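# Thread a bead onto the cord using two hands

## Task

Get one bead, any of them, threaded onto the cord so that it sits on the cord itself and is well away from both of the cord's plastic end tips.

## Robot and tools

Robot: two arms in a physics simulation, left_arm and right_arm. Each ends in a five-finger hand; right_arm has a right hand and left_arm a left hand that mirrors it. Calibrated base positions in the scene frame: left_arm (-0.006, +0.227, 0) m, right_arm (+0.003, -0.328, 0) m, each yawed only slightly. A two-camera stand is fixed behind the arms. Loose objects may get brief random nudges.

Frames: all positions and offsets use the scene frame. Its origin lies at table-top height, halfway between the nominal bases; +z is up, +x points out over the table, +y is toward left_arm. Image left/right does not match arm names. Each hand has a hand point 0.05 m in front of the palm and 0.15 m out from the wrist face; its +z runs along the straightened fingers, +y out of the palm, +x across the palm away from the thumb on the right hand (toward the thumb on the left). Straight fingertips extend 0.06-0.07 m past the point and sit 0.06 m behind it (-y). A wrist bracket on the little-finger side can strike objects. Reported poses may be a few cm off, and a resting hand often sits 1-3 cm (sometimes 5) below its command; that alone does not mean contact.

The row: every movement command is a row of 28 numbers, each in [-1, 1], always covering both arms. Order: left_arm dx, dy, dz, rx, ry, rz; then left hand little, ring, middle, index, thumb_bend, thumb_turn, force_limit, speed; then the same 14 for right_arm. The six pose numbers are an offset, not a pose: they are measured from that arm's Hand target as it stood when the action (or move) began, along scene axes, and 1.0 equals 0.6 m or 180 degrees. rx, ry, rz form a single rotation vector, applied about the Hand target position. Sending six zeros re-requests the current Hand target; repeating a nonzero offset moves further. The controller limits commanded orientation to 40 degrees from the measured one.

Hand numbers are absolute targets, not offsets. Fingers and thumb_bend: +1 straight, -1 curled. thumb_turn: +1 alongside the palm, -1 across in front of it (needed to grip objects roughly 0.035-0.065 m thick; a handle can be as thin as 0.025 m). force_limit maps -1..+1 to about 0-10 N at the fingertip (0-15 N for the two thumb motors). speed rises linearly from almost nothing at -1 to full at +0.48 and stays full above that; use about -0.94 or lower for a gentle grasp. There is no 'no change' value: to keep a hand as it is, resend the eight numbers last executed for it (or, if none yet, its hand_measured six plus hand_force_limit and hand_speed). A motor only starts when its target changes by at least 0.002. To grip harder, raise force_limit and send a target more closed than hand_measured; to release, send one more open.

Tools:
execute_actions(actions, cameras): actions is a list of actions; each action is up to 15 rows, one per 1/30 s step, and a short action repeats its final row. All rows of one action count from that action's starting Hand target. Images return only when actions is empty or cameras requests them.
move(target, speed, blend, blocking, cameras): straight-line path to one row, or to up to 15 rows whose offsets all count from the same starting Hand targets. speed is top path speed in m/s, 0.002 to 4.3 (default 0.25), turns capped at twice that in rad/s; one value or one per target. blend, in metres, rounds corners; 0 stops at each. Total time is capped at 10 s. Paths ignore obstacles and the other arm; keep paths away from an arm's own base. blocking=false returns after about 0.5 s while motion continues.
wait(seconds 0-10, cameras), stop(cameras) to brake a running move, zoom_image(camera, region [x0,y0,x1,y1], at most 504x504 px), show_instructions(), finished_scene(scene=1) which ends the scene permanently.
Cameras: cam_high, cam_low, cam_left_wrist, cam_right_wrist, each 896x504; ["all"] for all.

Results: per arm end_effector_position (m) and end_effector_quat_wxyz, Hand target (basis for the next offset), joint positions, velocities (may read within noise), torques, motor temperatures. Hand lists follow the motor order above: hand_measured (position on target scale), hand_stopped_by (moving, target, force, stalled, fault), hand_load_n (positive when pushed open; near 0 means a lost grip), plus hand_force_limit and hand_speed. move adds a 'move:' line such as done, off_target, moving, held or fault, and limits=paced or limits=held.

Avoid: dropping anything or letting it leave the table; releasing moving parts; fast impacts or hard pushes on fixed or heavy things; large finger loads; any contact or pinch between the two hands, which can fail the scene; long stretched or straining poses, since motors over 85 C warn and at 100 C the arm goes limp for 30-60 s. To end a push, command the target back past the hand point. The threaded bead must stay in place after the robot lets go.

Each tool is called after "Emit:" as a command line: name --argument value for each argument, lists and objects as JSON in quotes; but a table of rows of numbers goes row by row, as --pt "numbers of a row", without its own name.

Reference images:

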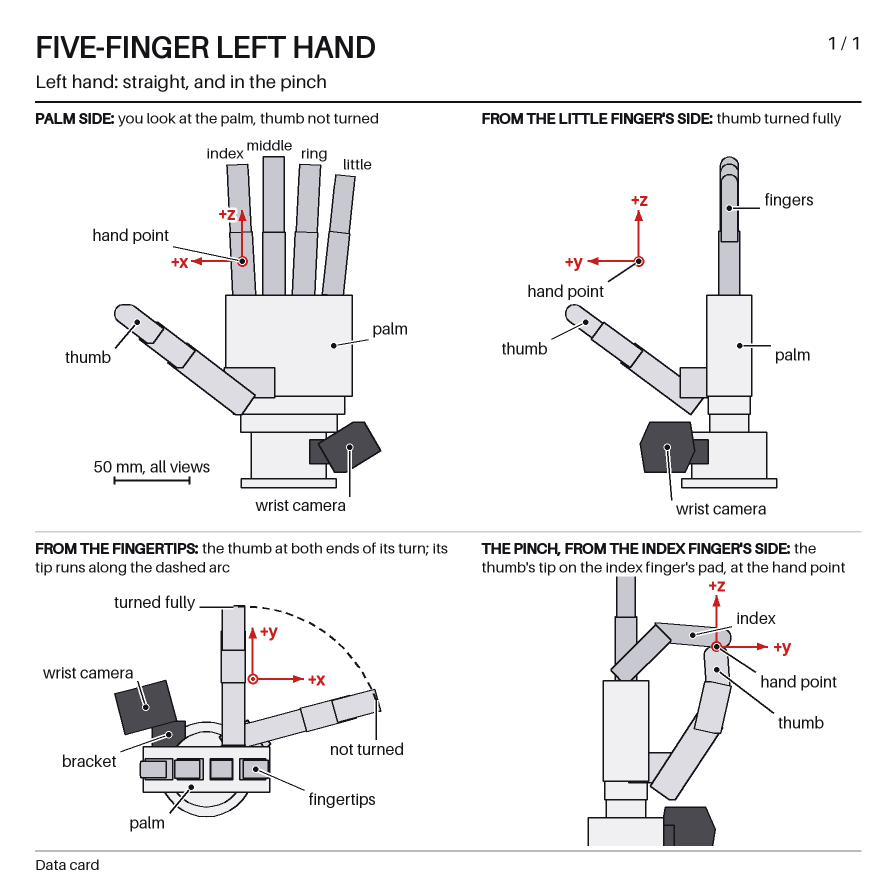

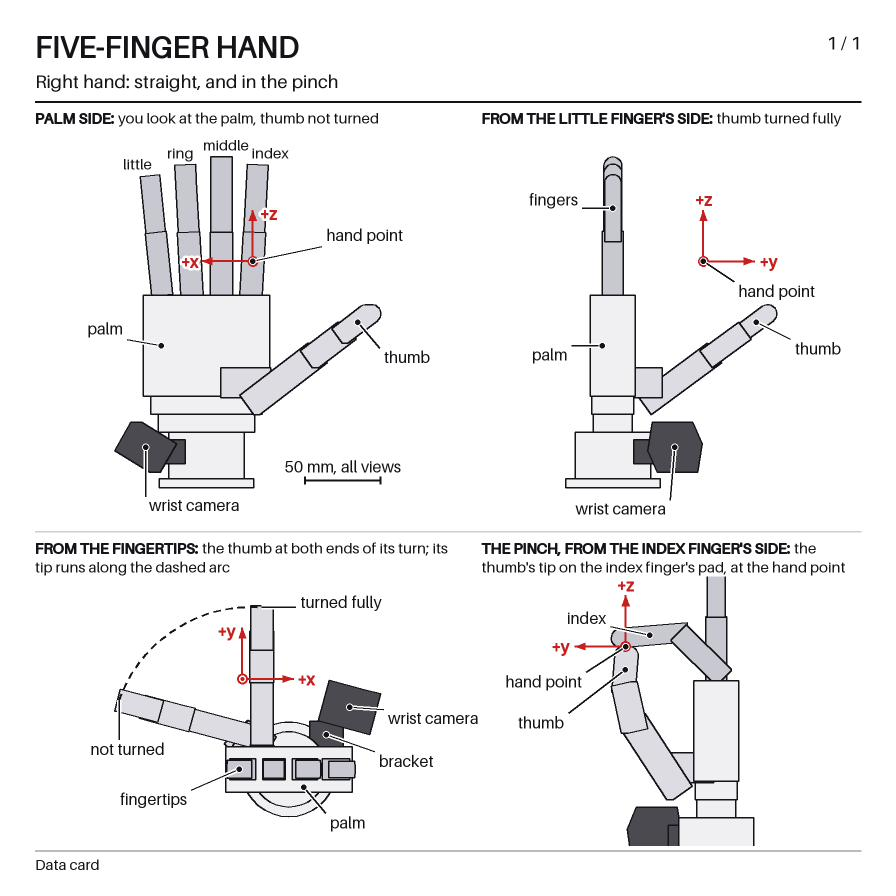

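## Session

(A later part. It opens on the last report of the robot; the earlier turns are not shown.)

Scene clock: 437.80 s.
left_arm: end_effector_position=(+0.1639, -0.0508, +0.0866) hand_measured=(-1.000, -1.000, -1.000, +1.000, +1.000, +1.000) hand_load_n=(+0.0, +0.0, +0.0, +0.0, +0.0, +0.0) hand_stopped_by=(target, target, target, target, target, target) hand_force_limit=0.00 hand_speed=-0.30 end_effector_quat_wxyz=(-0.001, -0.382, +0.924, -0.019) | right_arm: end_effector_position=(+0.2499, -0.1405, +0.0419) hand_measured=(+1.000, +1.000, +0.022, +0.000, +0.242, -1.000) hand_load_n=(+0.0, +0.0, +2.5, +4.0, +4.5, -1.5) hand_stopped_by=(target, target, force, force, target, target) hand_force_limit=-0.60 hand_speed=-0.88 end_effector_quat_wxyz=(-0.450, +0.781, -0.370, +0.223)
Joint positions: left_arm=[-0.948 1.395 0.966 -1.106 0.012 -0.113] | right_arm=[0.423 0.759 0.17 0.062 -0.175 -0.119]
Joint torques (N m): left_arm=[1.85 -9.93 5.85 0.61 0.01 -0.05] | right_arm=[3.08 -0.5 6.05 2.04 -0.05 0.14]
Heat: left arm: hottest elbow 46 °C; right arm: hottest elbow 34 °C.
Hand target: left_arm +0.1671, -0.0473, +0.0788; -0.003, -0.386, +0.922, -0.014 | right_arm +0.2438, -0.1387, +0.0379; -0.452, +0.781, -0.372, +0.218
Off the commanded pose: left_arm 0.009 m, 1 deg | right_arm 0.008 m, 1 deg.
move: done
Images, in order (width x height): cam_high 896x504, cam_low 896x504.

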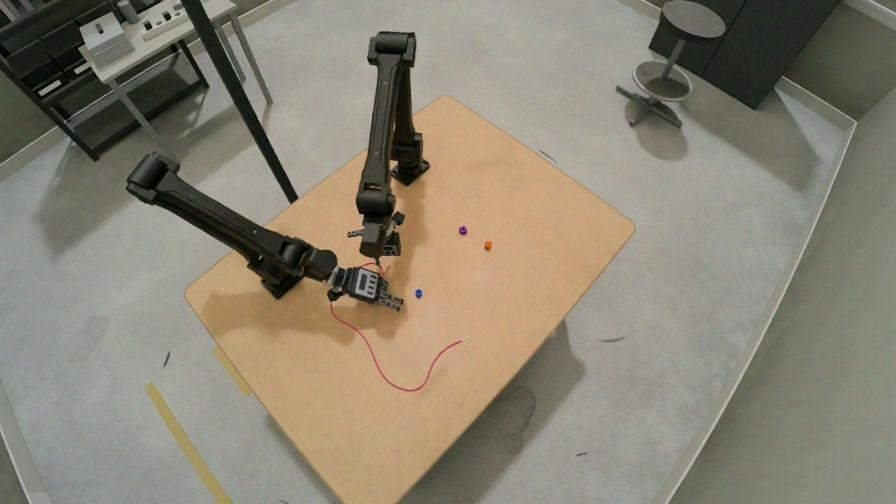

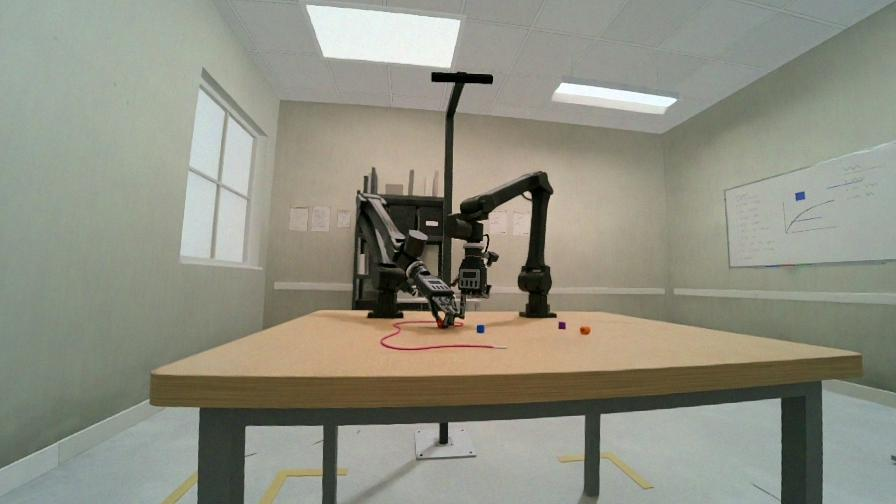

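Emit:
move --target '[0.003,0.008,-0.032,0,0,0,-1,-1,-1,1,1,1,0,-0.3, 0,0,0,0,0,0,1,1,-0.15,-0.15,0.24,-1,-0.6,-0.88]' --cameras '["cam_high", "cam_low"]' --speed 0.03

Emit:
zoom_image --camera "cam_high" --region '[340, 240, 400, 300]'

Emit:
zoom_image --camera "cam_low" --region '[420, 280, 490, 340]'

Scene clock: 447.63 s.
left_arm: end_effector_position=(+0.1665, -0.0494, +0.0739) hand_measured=(-1.000, -1.000, -1.000, +1.000, +1.000, +1.000) hand_load_n=(+0.0, +0.0, +0.0, -1.0, +0.0, +0.0) hand_stopped_by=(target, target, target, target, target, target) hand_force_limit=0.00 hand_speed=-0.30 end_effector_quat_wxyz=(-0.002, -0.380, +0.924, -0.024) | right_arm: end_effector_position=(+0.2499, -0.1405, +0.0419) hand_measured=(+1.000, +1.000, +0.022, +0.000, +0.242, -1.000) hand_load_n=(+0.0, +0.0, +2.5, +3.5, +4.5, -2.0) hand_stopped_by=(target, target, force, force, target, target) hand_force_limit=-0.60 hand_speed=-0.88 end_effector_quat_wxyz=(-0.450, +0.781, -0.370, +0.223)
Joint positions: left_arm=[-0.938 1.405 0.94 -1.06 0.018 -0.099] | right_arm=[0.423 0.759 0.17 0.062 -0.175 -0.119]
Joint torques (N m): left_arm=[1.73 -9.23 4.92 0.95 -0.22 -0.07] | right_arm=[2.78 -0.62 6 2.11 -0.05 0.13]
Heat: left arm: hottest elbow 44 °C; right arm: hottest elbow 34 °C.
Hand target: left_arm +0.1689, -0.0424, +0.0596; -0.003, -0.386, +0.923, -0.014 | right_arm +0.2438, -0.1387, +0.0379; -0.452, +0.781, -0.372, +0.218
Off the commanded pose: left_arm 0.016 m, 1 deg | right_arm 0.008 m, 1 deg.
move: off_target (left_arm)
Images, in order (width x height): cam_high 896x504, cam_low 896x504.

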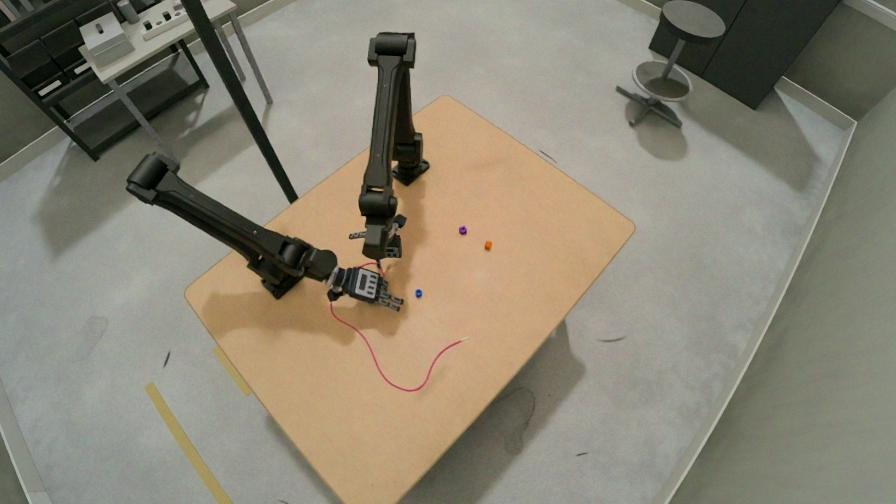

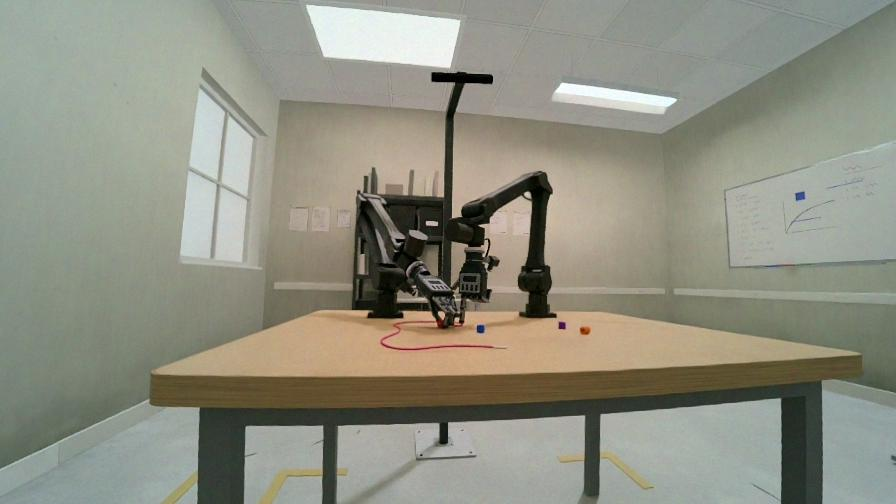

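Scaled by 8.400 from the camera's 896x504 image, which has a finer 1280x720 frame.

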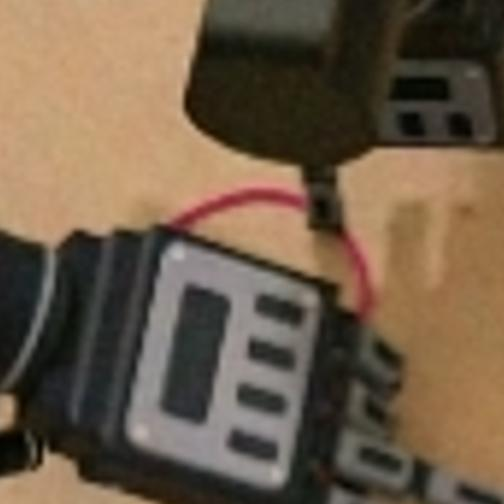

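Scaled by 7.200 from the camera's 896x504 image, which has a finer 1280x720 frame.

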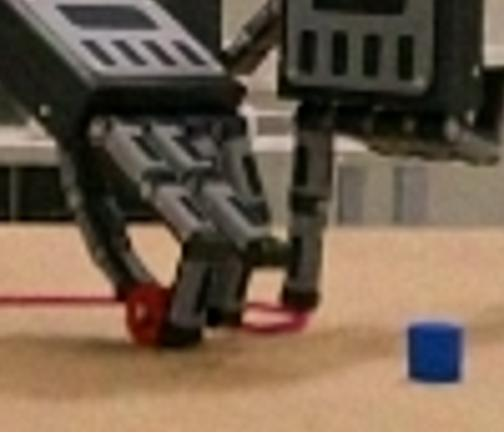

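Emit:
move --target '[0,0,-0.006,0,0,0,-1,-1,-1,1,1,1,0,-0.3, -0.025,0.0333,0.0,0,0,0,1,1,-0.15,-0.15,0.24,-1,-0.6,-0.88]' --cameras '["all"]' --speed 0.03

Emit:
zoom_image --camera "cam_high" --region '[340, 240, 400, 300]'

Emit:
zoom_image --camera "cam_right_wrist" --region '[380, 100, 620, 300]'

Emit:
zoom_image --camera "cam_low" --region '[420, 280, 490, 340]'

Scene clock: 459.40 s.
left_arm: end_effector_position=(+0.1667, -0.0507, +0.0735) hand_measured=(-1.000, -1.000, -1.000, +1.000, +1.000, +1.000) hand_load_n=(+0.0, +0.0, +0.5, -2.0, +0.0, +0.0) hand_stopped_by=(target, target, target, target, target, target) hand_force_limit=0.00 hand_speed=-0.30 end_effector_quat_wxyz=(-0.003, -0.380, +0.925, -0.027) | right_arm: end_effector_position=(+0.2350, -0.1197, +0.0422) hand_measured=(+1.000, +1.000, +0.022, +0.000, +0.242, -1.000) hand_load_n=(+0.0, +0.0, +2.5, +3.5, +4.0, -2.0) hand_stopped_by=(target, target, force, force, target, target) hand_force_limit=-0.60 hand_speed=-0.88 end_effector_quat_wxyz=(-0.451, +0.781, -0.370, +0.223)
Joint positions: left_arm=[-0.938 1.405 0.939 -1.054 0.022 -0.097] | right_arm=[0.569 0.744 0.164 0.062 -0.049 -0.046]
Joint torques (N m): left_arm=[1.79 -8.59 4.62 1.21 -0.33 -0.07] | right_arm=[2.84 -0.44 6.06 2.11 0.02 0.14]
Motor temperatures (°C): left_arm=[25 31 43 28 23 26] | right_arm=[25 27 34 23 26 25]
Heat: left arm: hottest elbow 43 °C; right arm: hottest elbow 34 °C.
Hand target: left_arm +0.1690, -0.0425, +0.0561; -0.003, -0.386, +0.922, -0.014 | right_arm +0.2288, -0.1188, +0.0379; -0.452, +0.781, -0.372, +0.218
Off the commanded pose: left_arm 0.020 m, 2 deg | right_arm 0.008 m, 1 deg.
move: off_target (left_arm)

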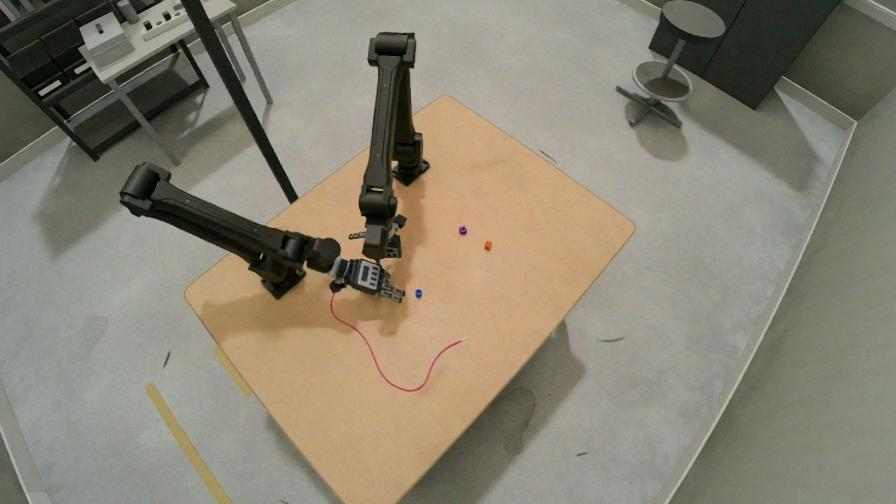

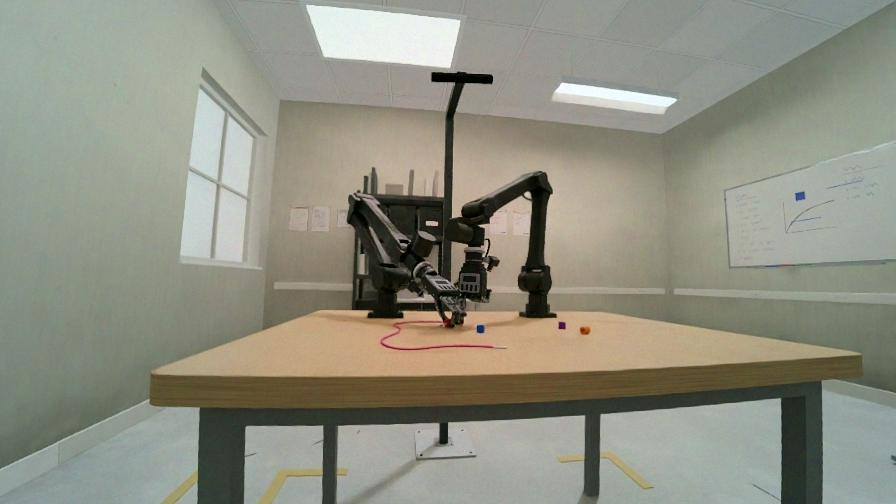

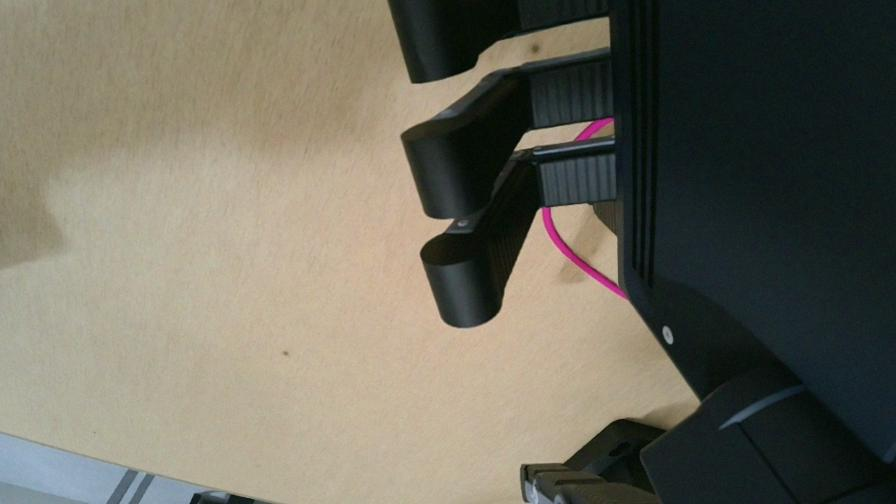

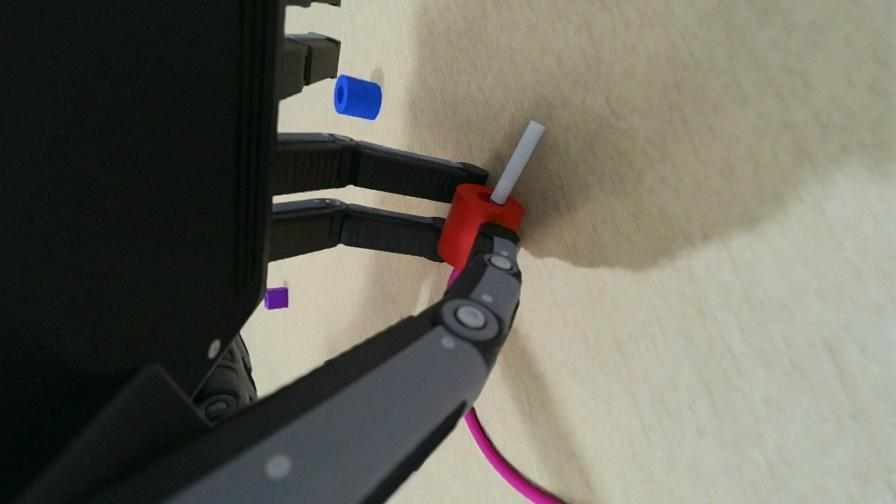

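Scaled by 8.400 from the camera's 896x504 image, which has a finer 1280x720 frame.

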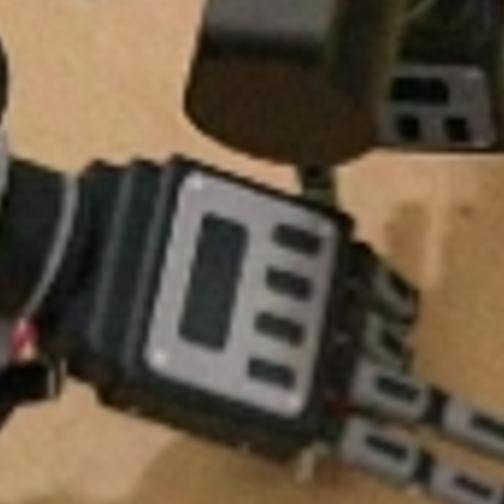

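Scaled by 2.100 from the camera's 896x504 image, which has a finer 1280x720 frame.

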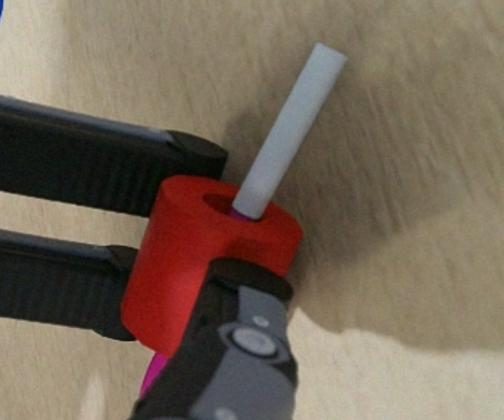

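Scaled by 7.200 from the camera's 896x504 image, which has a finer 1280x720 frame.

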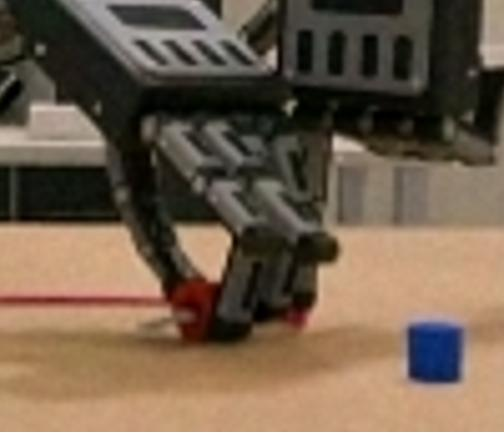

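Emit:
move --pt "0 0 0.035 0 0 0 -1 -1 -1 1 1 1 0 -0.3 0 0 0 0 0 0 1 1 -0.15 -0.15 0.24 -1 -0.6 -0.88" --pt "0 0 0.035 0 0 0 -1 -1 -1 1 1 1 0 -0.3 0.0333 -0.0417 0.0 0 0 0 1 1 -0.15 -0.15 0.24 -1 -0.6 -0.88" --cameras '["all"]' --speed 0.05

Emit:
zoom_image --camera "cam_high" --region '[340, 240, 400, 300]'

Emit:
zoom_image --camera "cam_right_wrist" --region '[380, 100, 620, 300]'

Emit:
zoom_image --camera "cam_low" --region '[420, 280, 490, 340]'

Scene clock: 480.37 s.
left_arm: end_effector_position=(+0.1653, -0.0459, +0.0746) hand_measured=(-1.000, -1.000, -1.000, +1.000, +1.000, +1.000) hand_load_n=(+0.0, +0.0, +0.0, +0.0, +0.0, +0.0) hand_stopped_by=(target, target, target, target, target, target) hand_force_limit=0.00 hand_speed=-0.30 end_effector_quat_wxyz=(-0.004, -0.382, +0.924, -0.019) | right_arm: end_effector_position=(+0.2441, -0.1364, +0.0422) hand_measured=(+1.000, +1.000, +0.022, +0.000, +0.242, -1.000) hand_load_n=(+0.0, +0.0, +2.5, +4.0, +4.0, -1.0) hand_stopped_by=(target, target, force, force, target, target) hand_force_limit=-0.60 hand_speed=-0.88 end_effector_quat_wxyz=(-0.460, +0.779, -0.373, +0.206)
Joint positions: left_arm=[-0.934 1.404 0.939 -1.072 0.018 -0.097] | right_arm=[0.417 0.753 0.164 0.062 -0.211 -0.097]
Joint torques (N m): left_arm=[1.73 -11.05 7.09 -0.7 -0.21 -0.09] | right_arm=[0.32 1.08 6.74 2.17 0.11 -0.3]
Heat: left arm: hottest elbow 40 °C; right arm: hottest elbow 34 °C.
Hand target: left_arm +0.1690, -0.0426, +0.0770; -0.003, -0.386, +0.922, -0.014 | right_arm +0.2488, -0.1438, +0.0379; -0.452, +0.781, -0.372, +0.218
Off the commanded pose: left_arm 0.006 m, 1 deg | right_arm 0.010 m, 2 deg.
move: done

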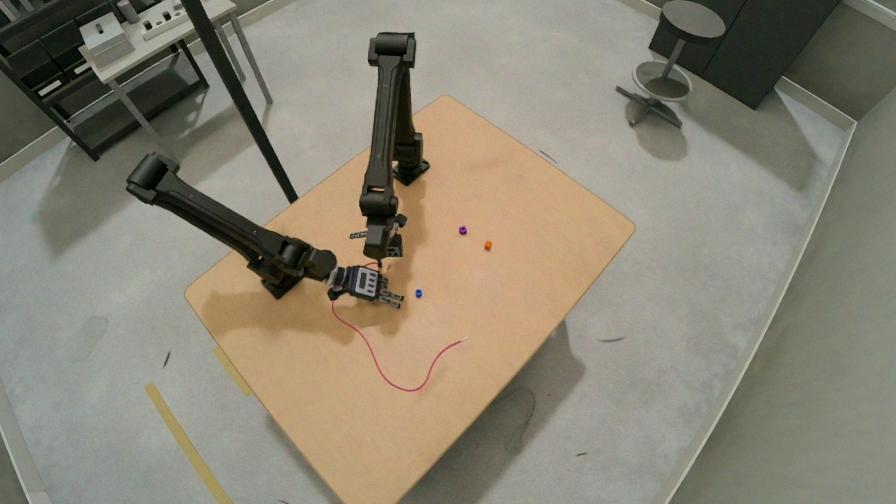

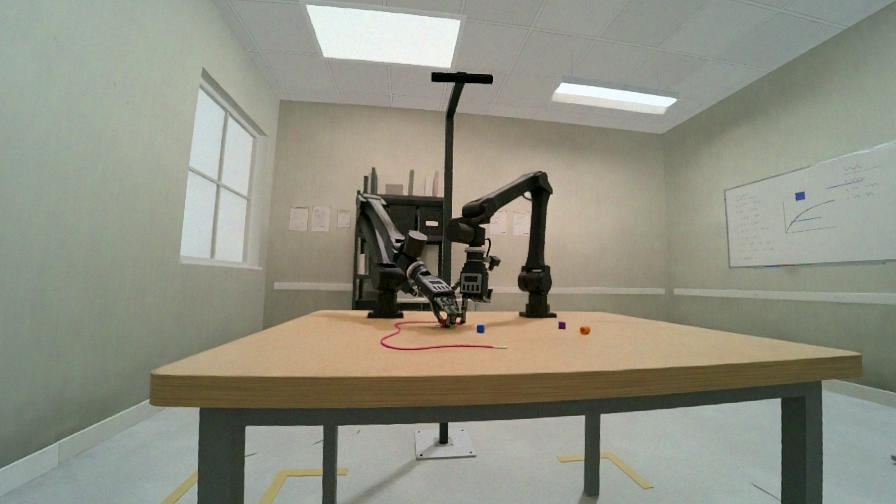

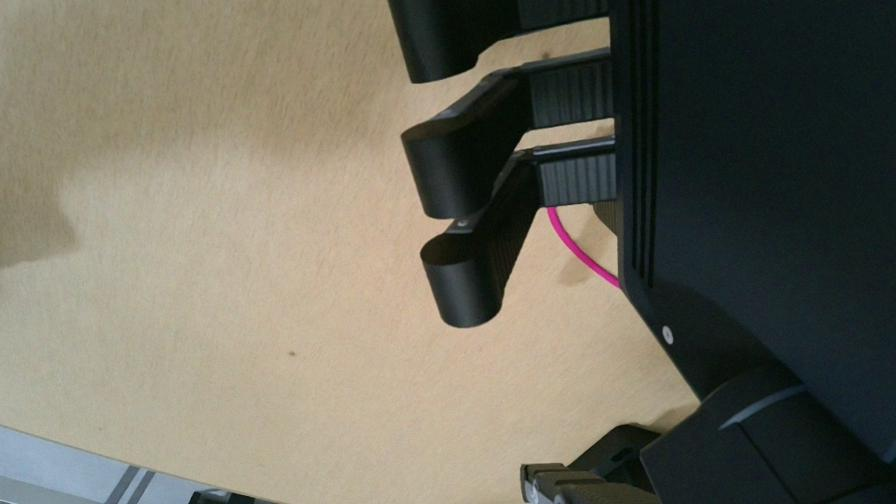

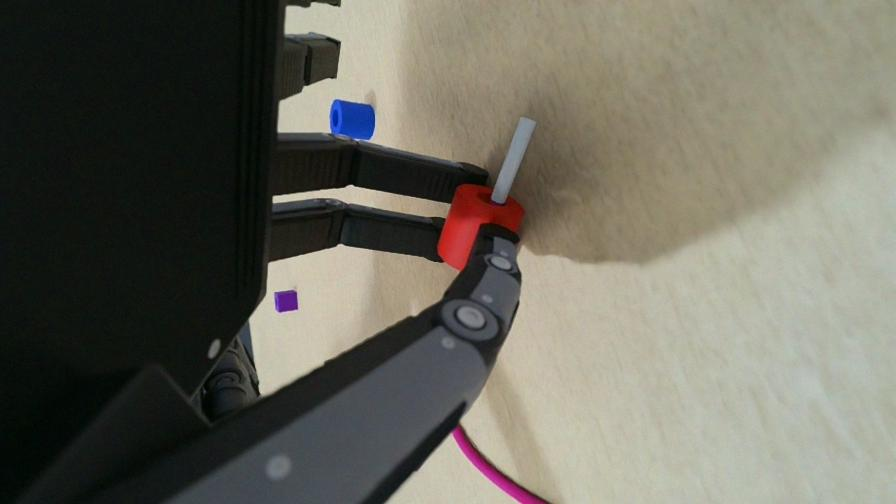

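Scaled by 8.400 from the camera's 896x504 image, which has a finer 1280x720 frame.

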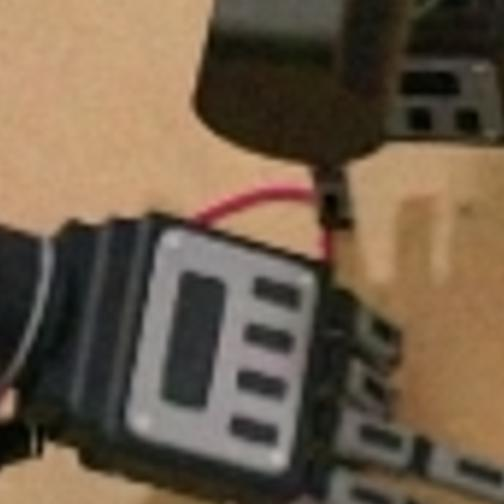

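Scaled by 2.100 from the camera's 896x504 image, which has a finer 1280x720 frame.

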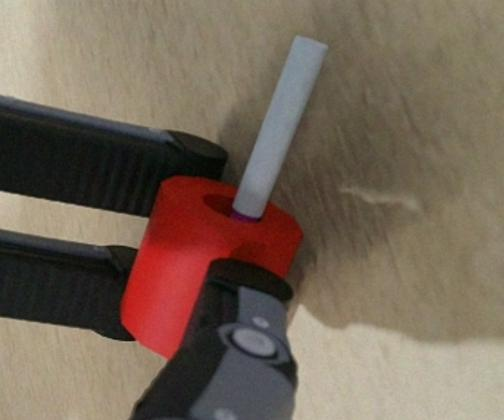

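Scaled by 7.200 from the camera's 896x504 image, which has a finer 1280x720 frame.

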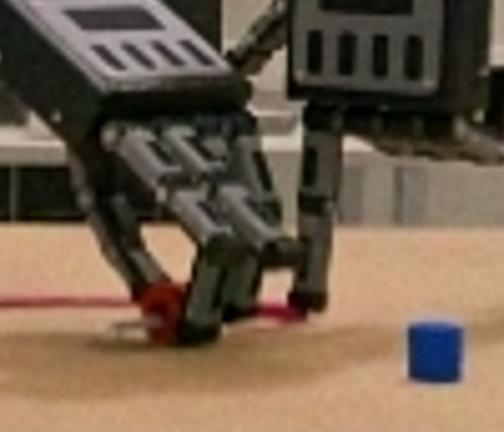

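Emit:
move --pt "0 0 -0.038 0 0 0 -1 -1 -1 1 1 1 0 -0.3 0 0 0 0 0 0 1 1 -0.15 -0.15 0.24 -1 -0.6 -0.88" --pt "0 0 -0.038 0 0 0 -1 -1 -1 1 1 1 0 -0.3 -0.0375 0.0467 0.0 0 0 0 1 1 -0.15 -0.15 0.24 -1 -0.6 -0.88" --cameras '["all"]' --speed 0.04

Emit:
zoom_image --camera "cam_high" --region '[340, 240, 400, 300]'

Emit:
zoom_image --camera "cam_right_wrist" --region '[380, 60, 620, 300]'

Emit:
zoom_image --camera "cam_low" --region '[420, 280, 490, 340]'

Scene clock: 489.30 s.
left_arm: end_effector_position=(+0.1685, -0.0502, +0.0723) hand_measured=(-1.000, -1.000, -1.000, +1.000, +1.000, +1.000) hand_load_n=(+0.0, +0.0, +0.0, -1.0, +0.0, +0.0) hand_stopped_by=(target, target, target, target, target, target) hand_force_limit=0.00 hand_speed=-0.30 end_effector_quat_wxyz=(-0.001, -0.380, +0.924, -0.030) | right_arm: end_effector_position=(+0.2325, -0.1162, +0.0425) hand_measured=(+1.000, +1.000, +0.022, +0.000, +0.242, -1.000) hand_load_n=(+0.0, +0.0, +2.5, +3.5, +4.5, -1.5) hand_stopped_by=(target, target, force, force, target, target) hand_force_limit=-0.60 hand_speed=-0.88 end_effector_quat_wxyz=(-0.451, +0.781, -0.369, +0.223)
Joint positions: left_arm=[-0.934 1.404 0.935 -1.045 0.02 -0.095] | right_arm=[0.594 0.742 0.164 0.062 -0.028 -0.035]
Joint torques (N m): left_arm=[1.49 -8.64 4.66 1.02 -0.27 -0.11] | right_arm=[2.78 -0.38 6.06 2.02 0.05 0.13]
Heat: left arm: hottest elbow 40 °C; right arm: hottest elbow 34 °C.
Hand target: left_arm +0.1689, -0.0424, +0.0542; -0.003, -0.386, +0.923, -0.014 | right_arm +0.2263, -0.1158, +0.0379; -0.452, +0.781, -0.371, +0.218
Off the commanded pose: left_arm 0.020 m, 2 deg | right_arm 0.008 m, 1 deg.
move: off_target (left_arm)

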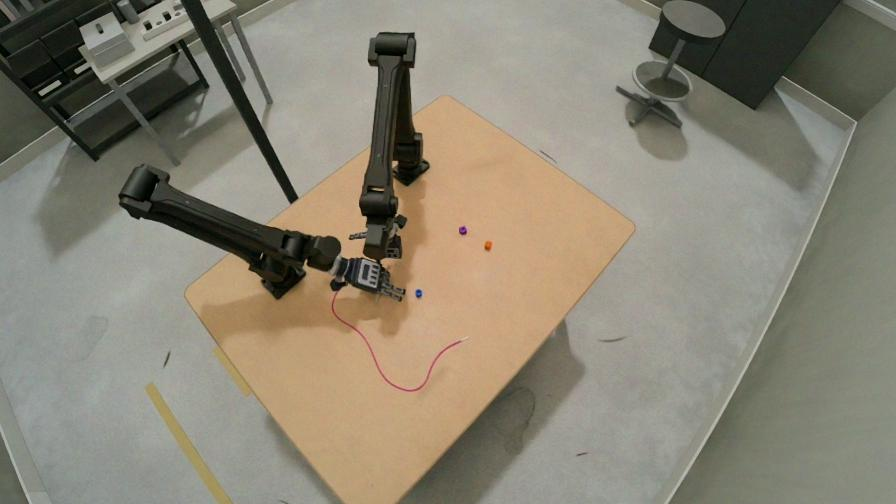

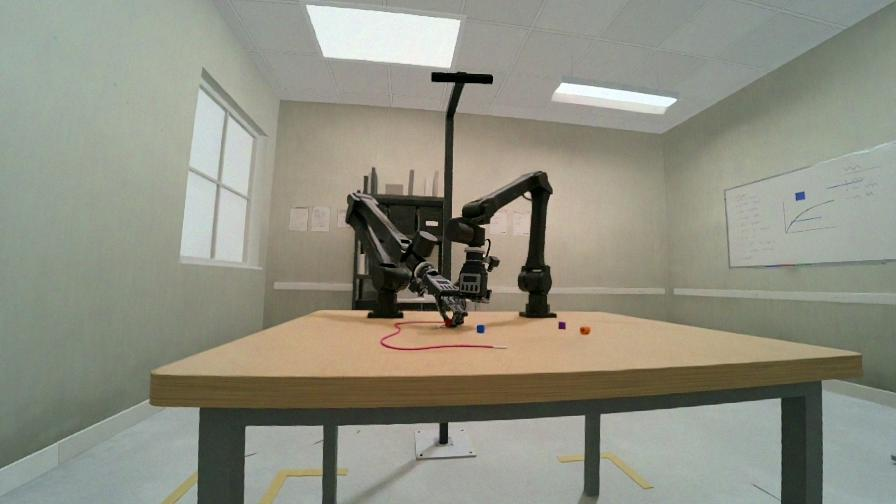

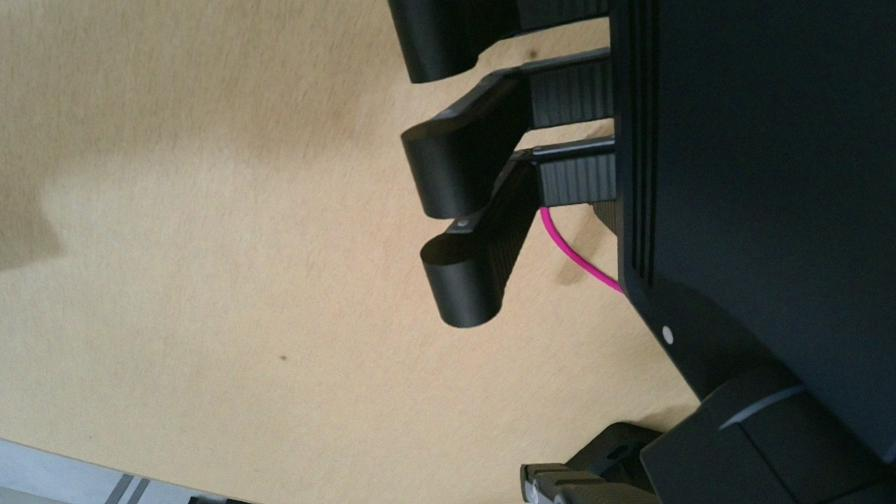

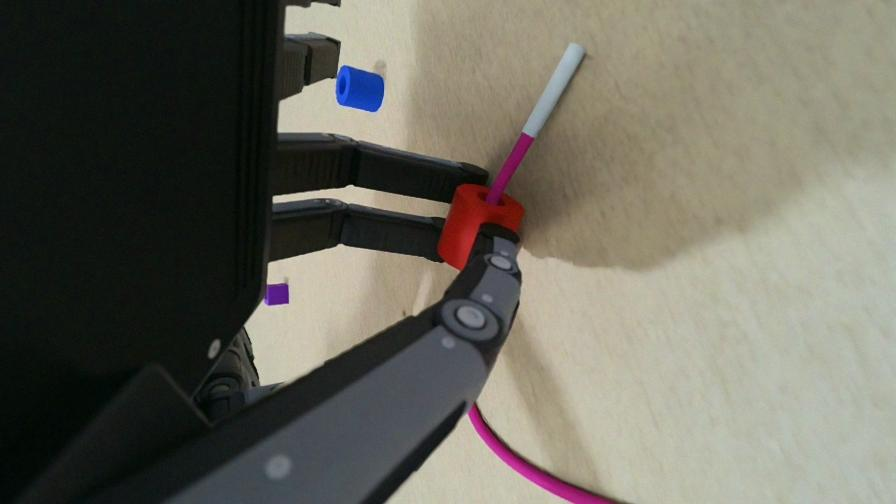

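Scaled by 8.400 from the camera's 896x504 image, which has a finer 1280x720 frame.

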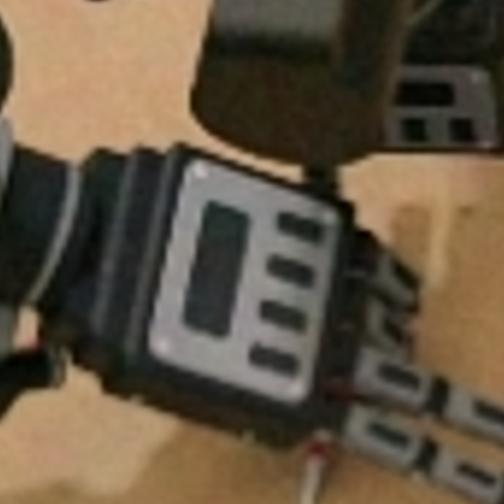

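Scaled by 2.100 from the camera's 896x504 image, which has a finer 1280x720 frame.

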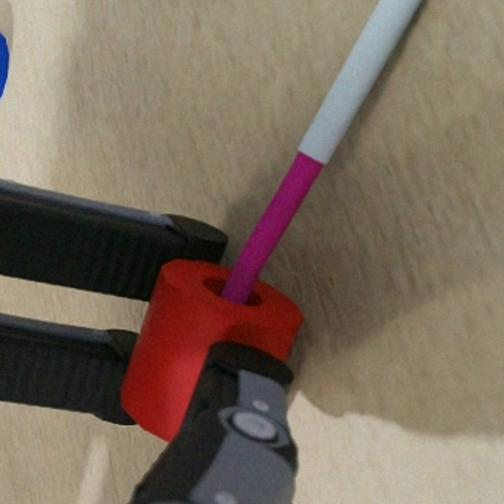

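Scaled by 7.200 from the camera's 896x504 image, which has a finer 1280x720 frame.

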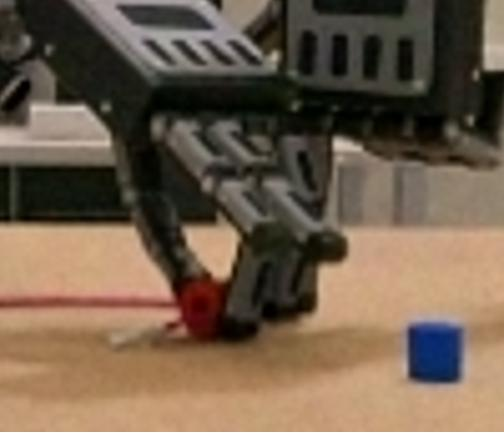

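Emit:
move --pt "0 0 0.045 0 0 0 -1 -1 -1 1 1 1 0 -0.3 0 0 0 0 0 0 1 1 -0.15 -0.15 0.24 -1 -0.6 -0.88" --pt "0 0 0.045 0 0 0 -1 -1 -1 1 1 1 0 -0.3 0.0475 -0.059 0.0 0 0 0 1 1 -0.15 -0.15 0.24 -1 -0.6 -0.88" --pt "0 0 0 0 0 0 -1 -1 -1 1 1 1 0 -0.3 0.0475 -0.059 0.0 0 0 0 1 1 -0.15 -0.15 0.24 -1 -0.6 -0.88" --pt "0 0 0 0 0 0 -1 -1 -1 1 1 1 0 -0.3 0 0 0 0 0 0 1 1 -0.15 -0.15 0.24 -1 -0.6 -0.88" --cameras '["all"]' --speed 0.05

Emit:
zoom_image --camera "cam_high" --region '[340, 240, 400, 300]'

Emit:
zoom_image --camera "cam_low" --region '[420, 280, 490, 340]'

Scene clock: 504.87 s.
left_arm: end_effector_position=(+0.1672, -0.0476, +0.0703) hand_measured=(-1.000, -1.000, -1.000, +1.000, +1.000, +1.000) hand_load_n=(+0.0, +0.0, +0.0, -2.0, +0.0, +0.0) hand_stopped_by=(target, target, target, target, target, target) hand_force_limit=0.00 hand_speed=-0.30 end_effector_quat_wxyz=(-0.002, -0.381, +0.924, -0.023) | right_arm: end_effector_position=(+0.2332, -0.1153, +0.0434) hand_measured=(+1.000, +1.000, +0.022, +0.000, +0.242, -1.000) hand_load_n=(+0.0, +0.0, +2.5, +3.5, +4.5, -1.5) hand_stopped_by=(target, target, force, force, target, target) hand_force_limit=-0.60 hand_speed=-0.88 end_effector_quat_wxyz=(-0.453, +0.780, -0.368, +0.224)
Joint positions: left_arm=[-0.933 1.409 0.932 -1.051 0.018 -0.095] | right_arm=[0.594 0.744 0.164 0.069 -0.028 -0.035]
Joint torques (N m): left_arm=[1.67 -8.88 4.88 1.24 -0.19 -0.09] | right_arm=[2.84 -0.44 6.15 1.78 0.03 0.16]
Heat: left arm: hottest elbow 39 °C; right arm: hottest elbow 34 °C.
Hand target: left_arm +0.1689, -0.0425, +0.0541; -0.003, -0.386, +0.923, -0.014 | right_arm +0.2262, -0.1157, +0.0379; -0.452, +0.781, -0.371, +0.218
Off the commanded pose: left_arm 0.017 m, 1 deg | right_arm 0.009 m, 1 deg.
move: off_target (left_arm)

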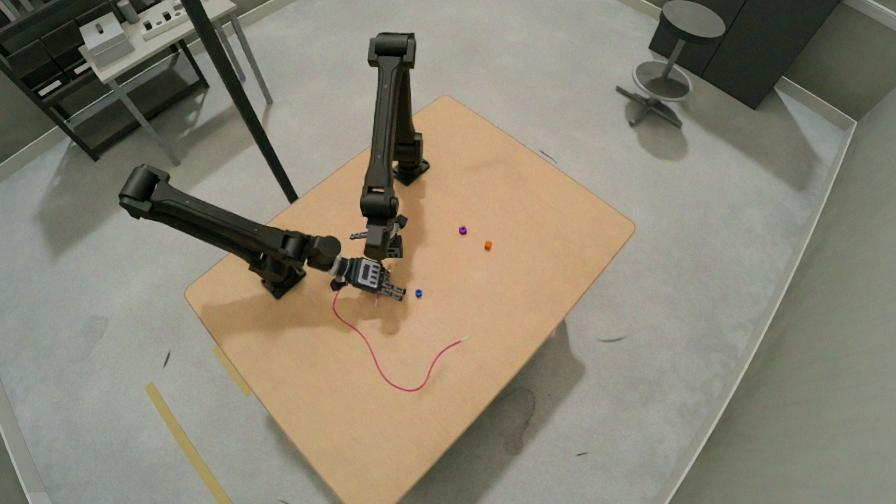

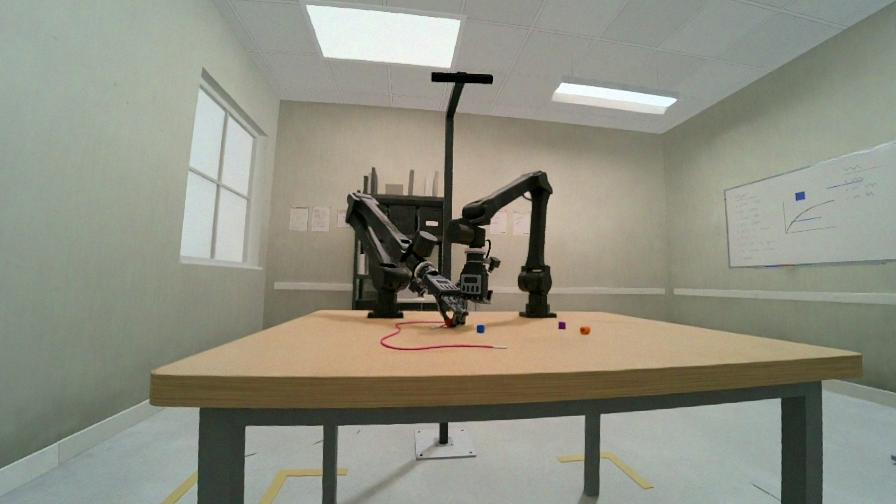

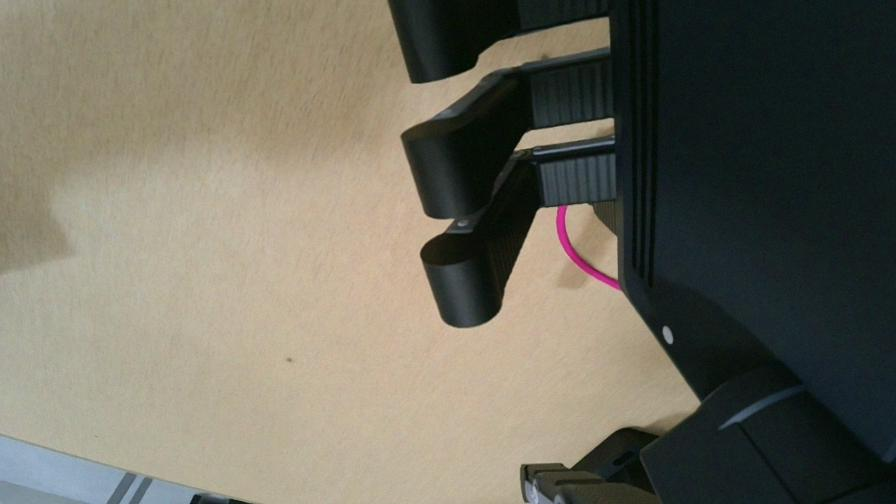

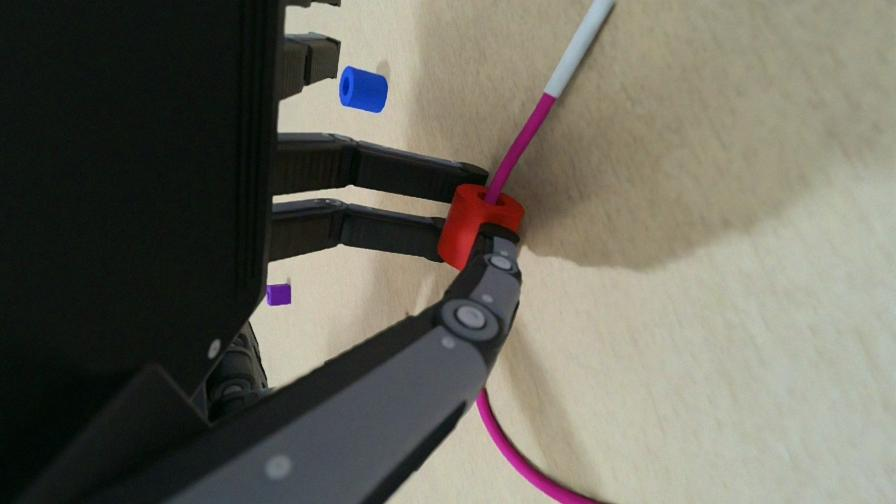

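Scaled by 8.400 from the camera's 896x504 image, which has a finer 1280x720 frame.

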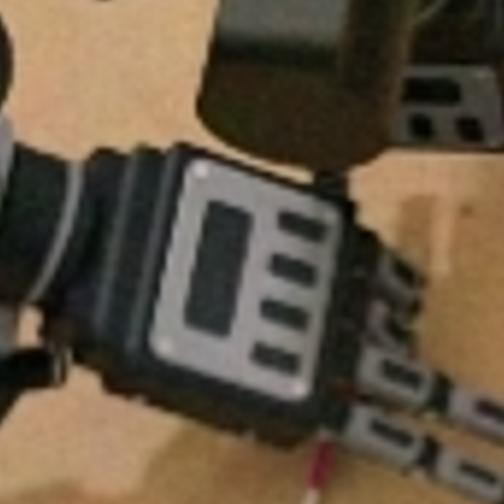

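Scaled by 7.200 from the camera's 896x504 image, which has a finer 1280x720 frame.

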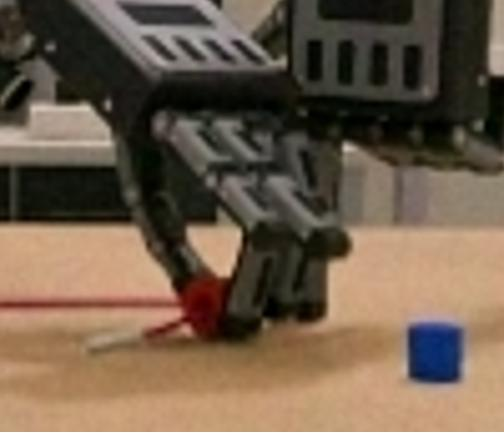

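Emit:
zoom_image --camera "cam_left_wrist" --region '[520, 100, 640, 300]'

Emit:
zoom_image --camera "cam_right_wrist" --region '[400, 0, 700, 240]'

Scaled by 2.520 from the camera's 896x504 image, which has a finer 1280x720 frame.

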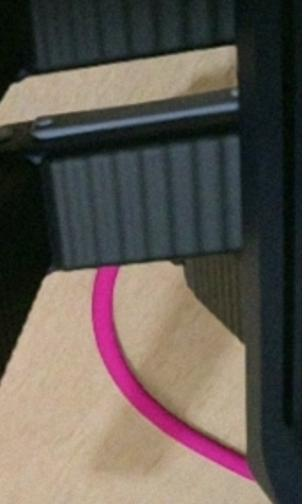

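Scaled by 1.680 from the camera's 896x504 image, which has a finer 1280x720 frame.

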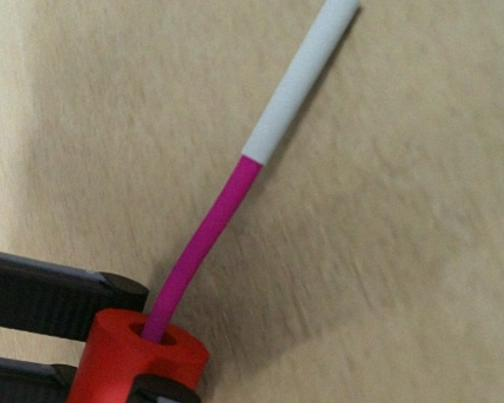

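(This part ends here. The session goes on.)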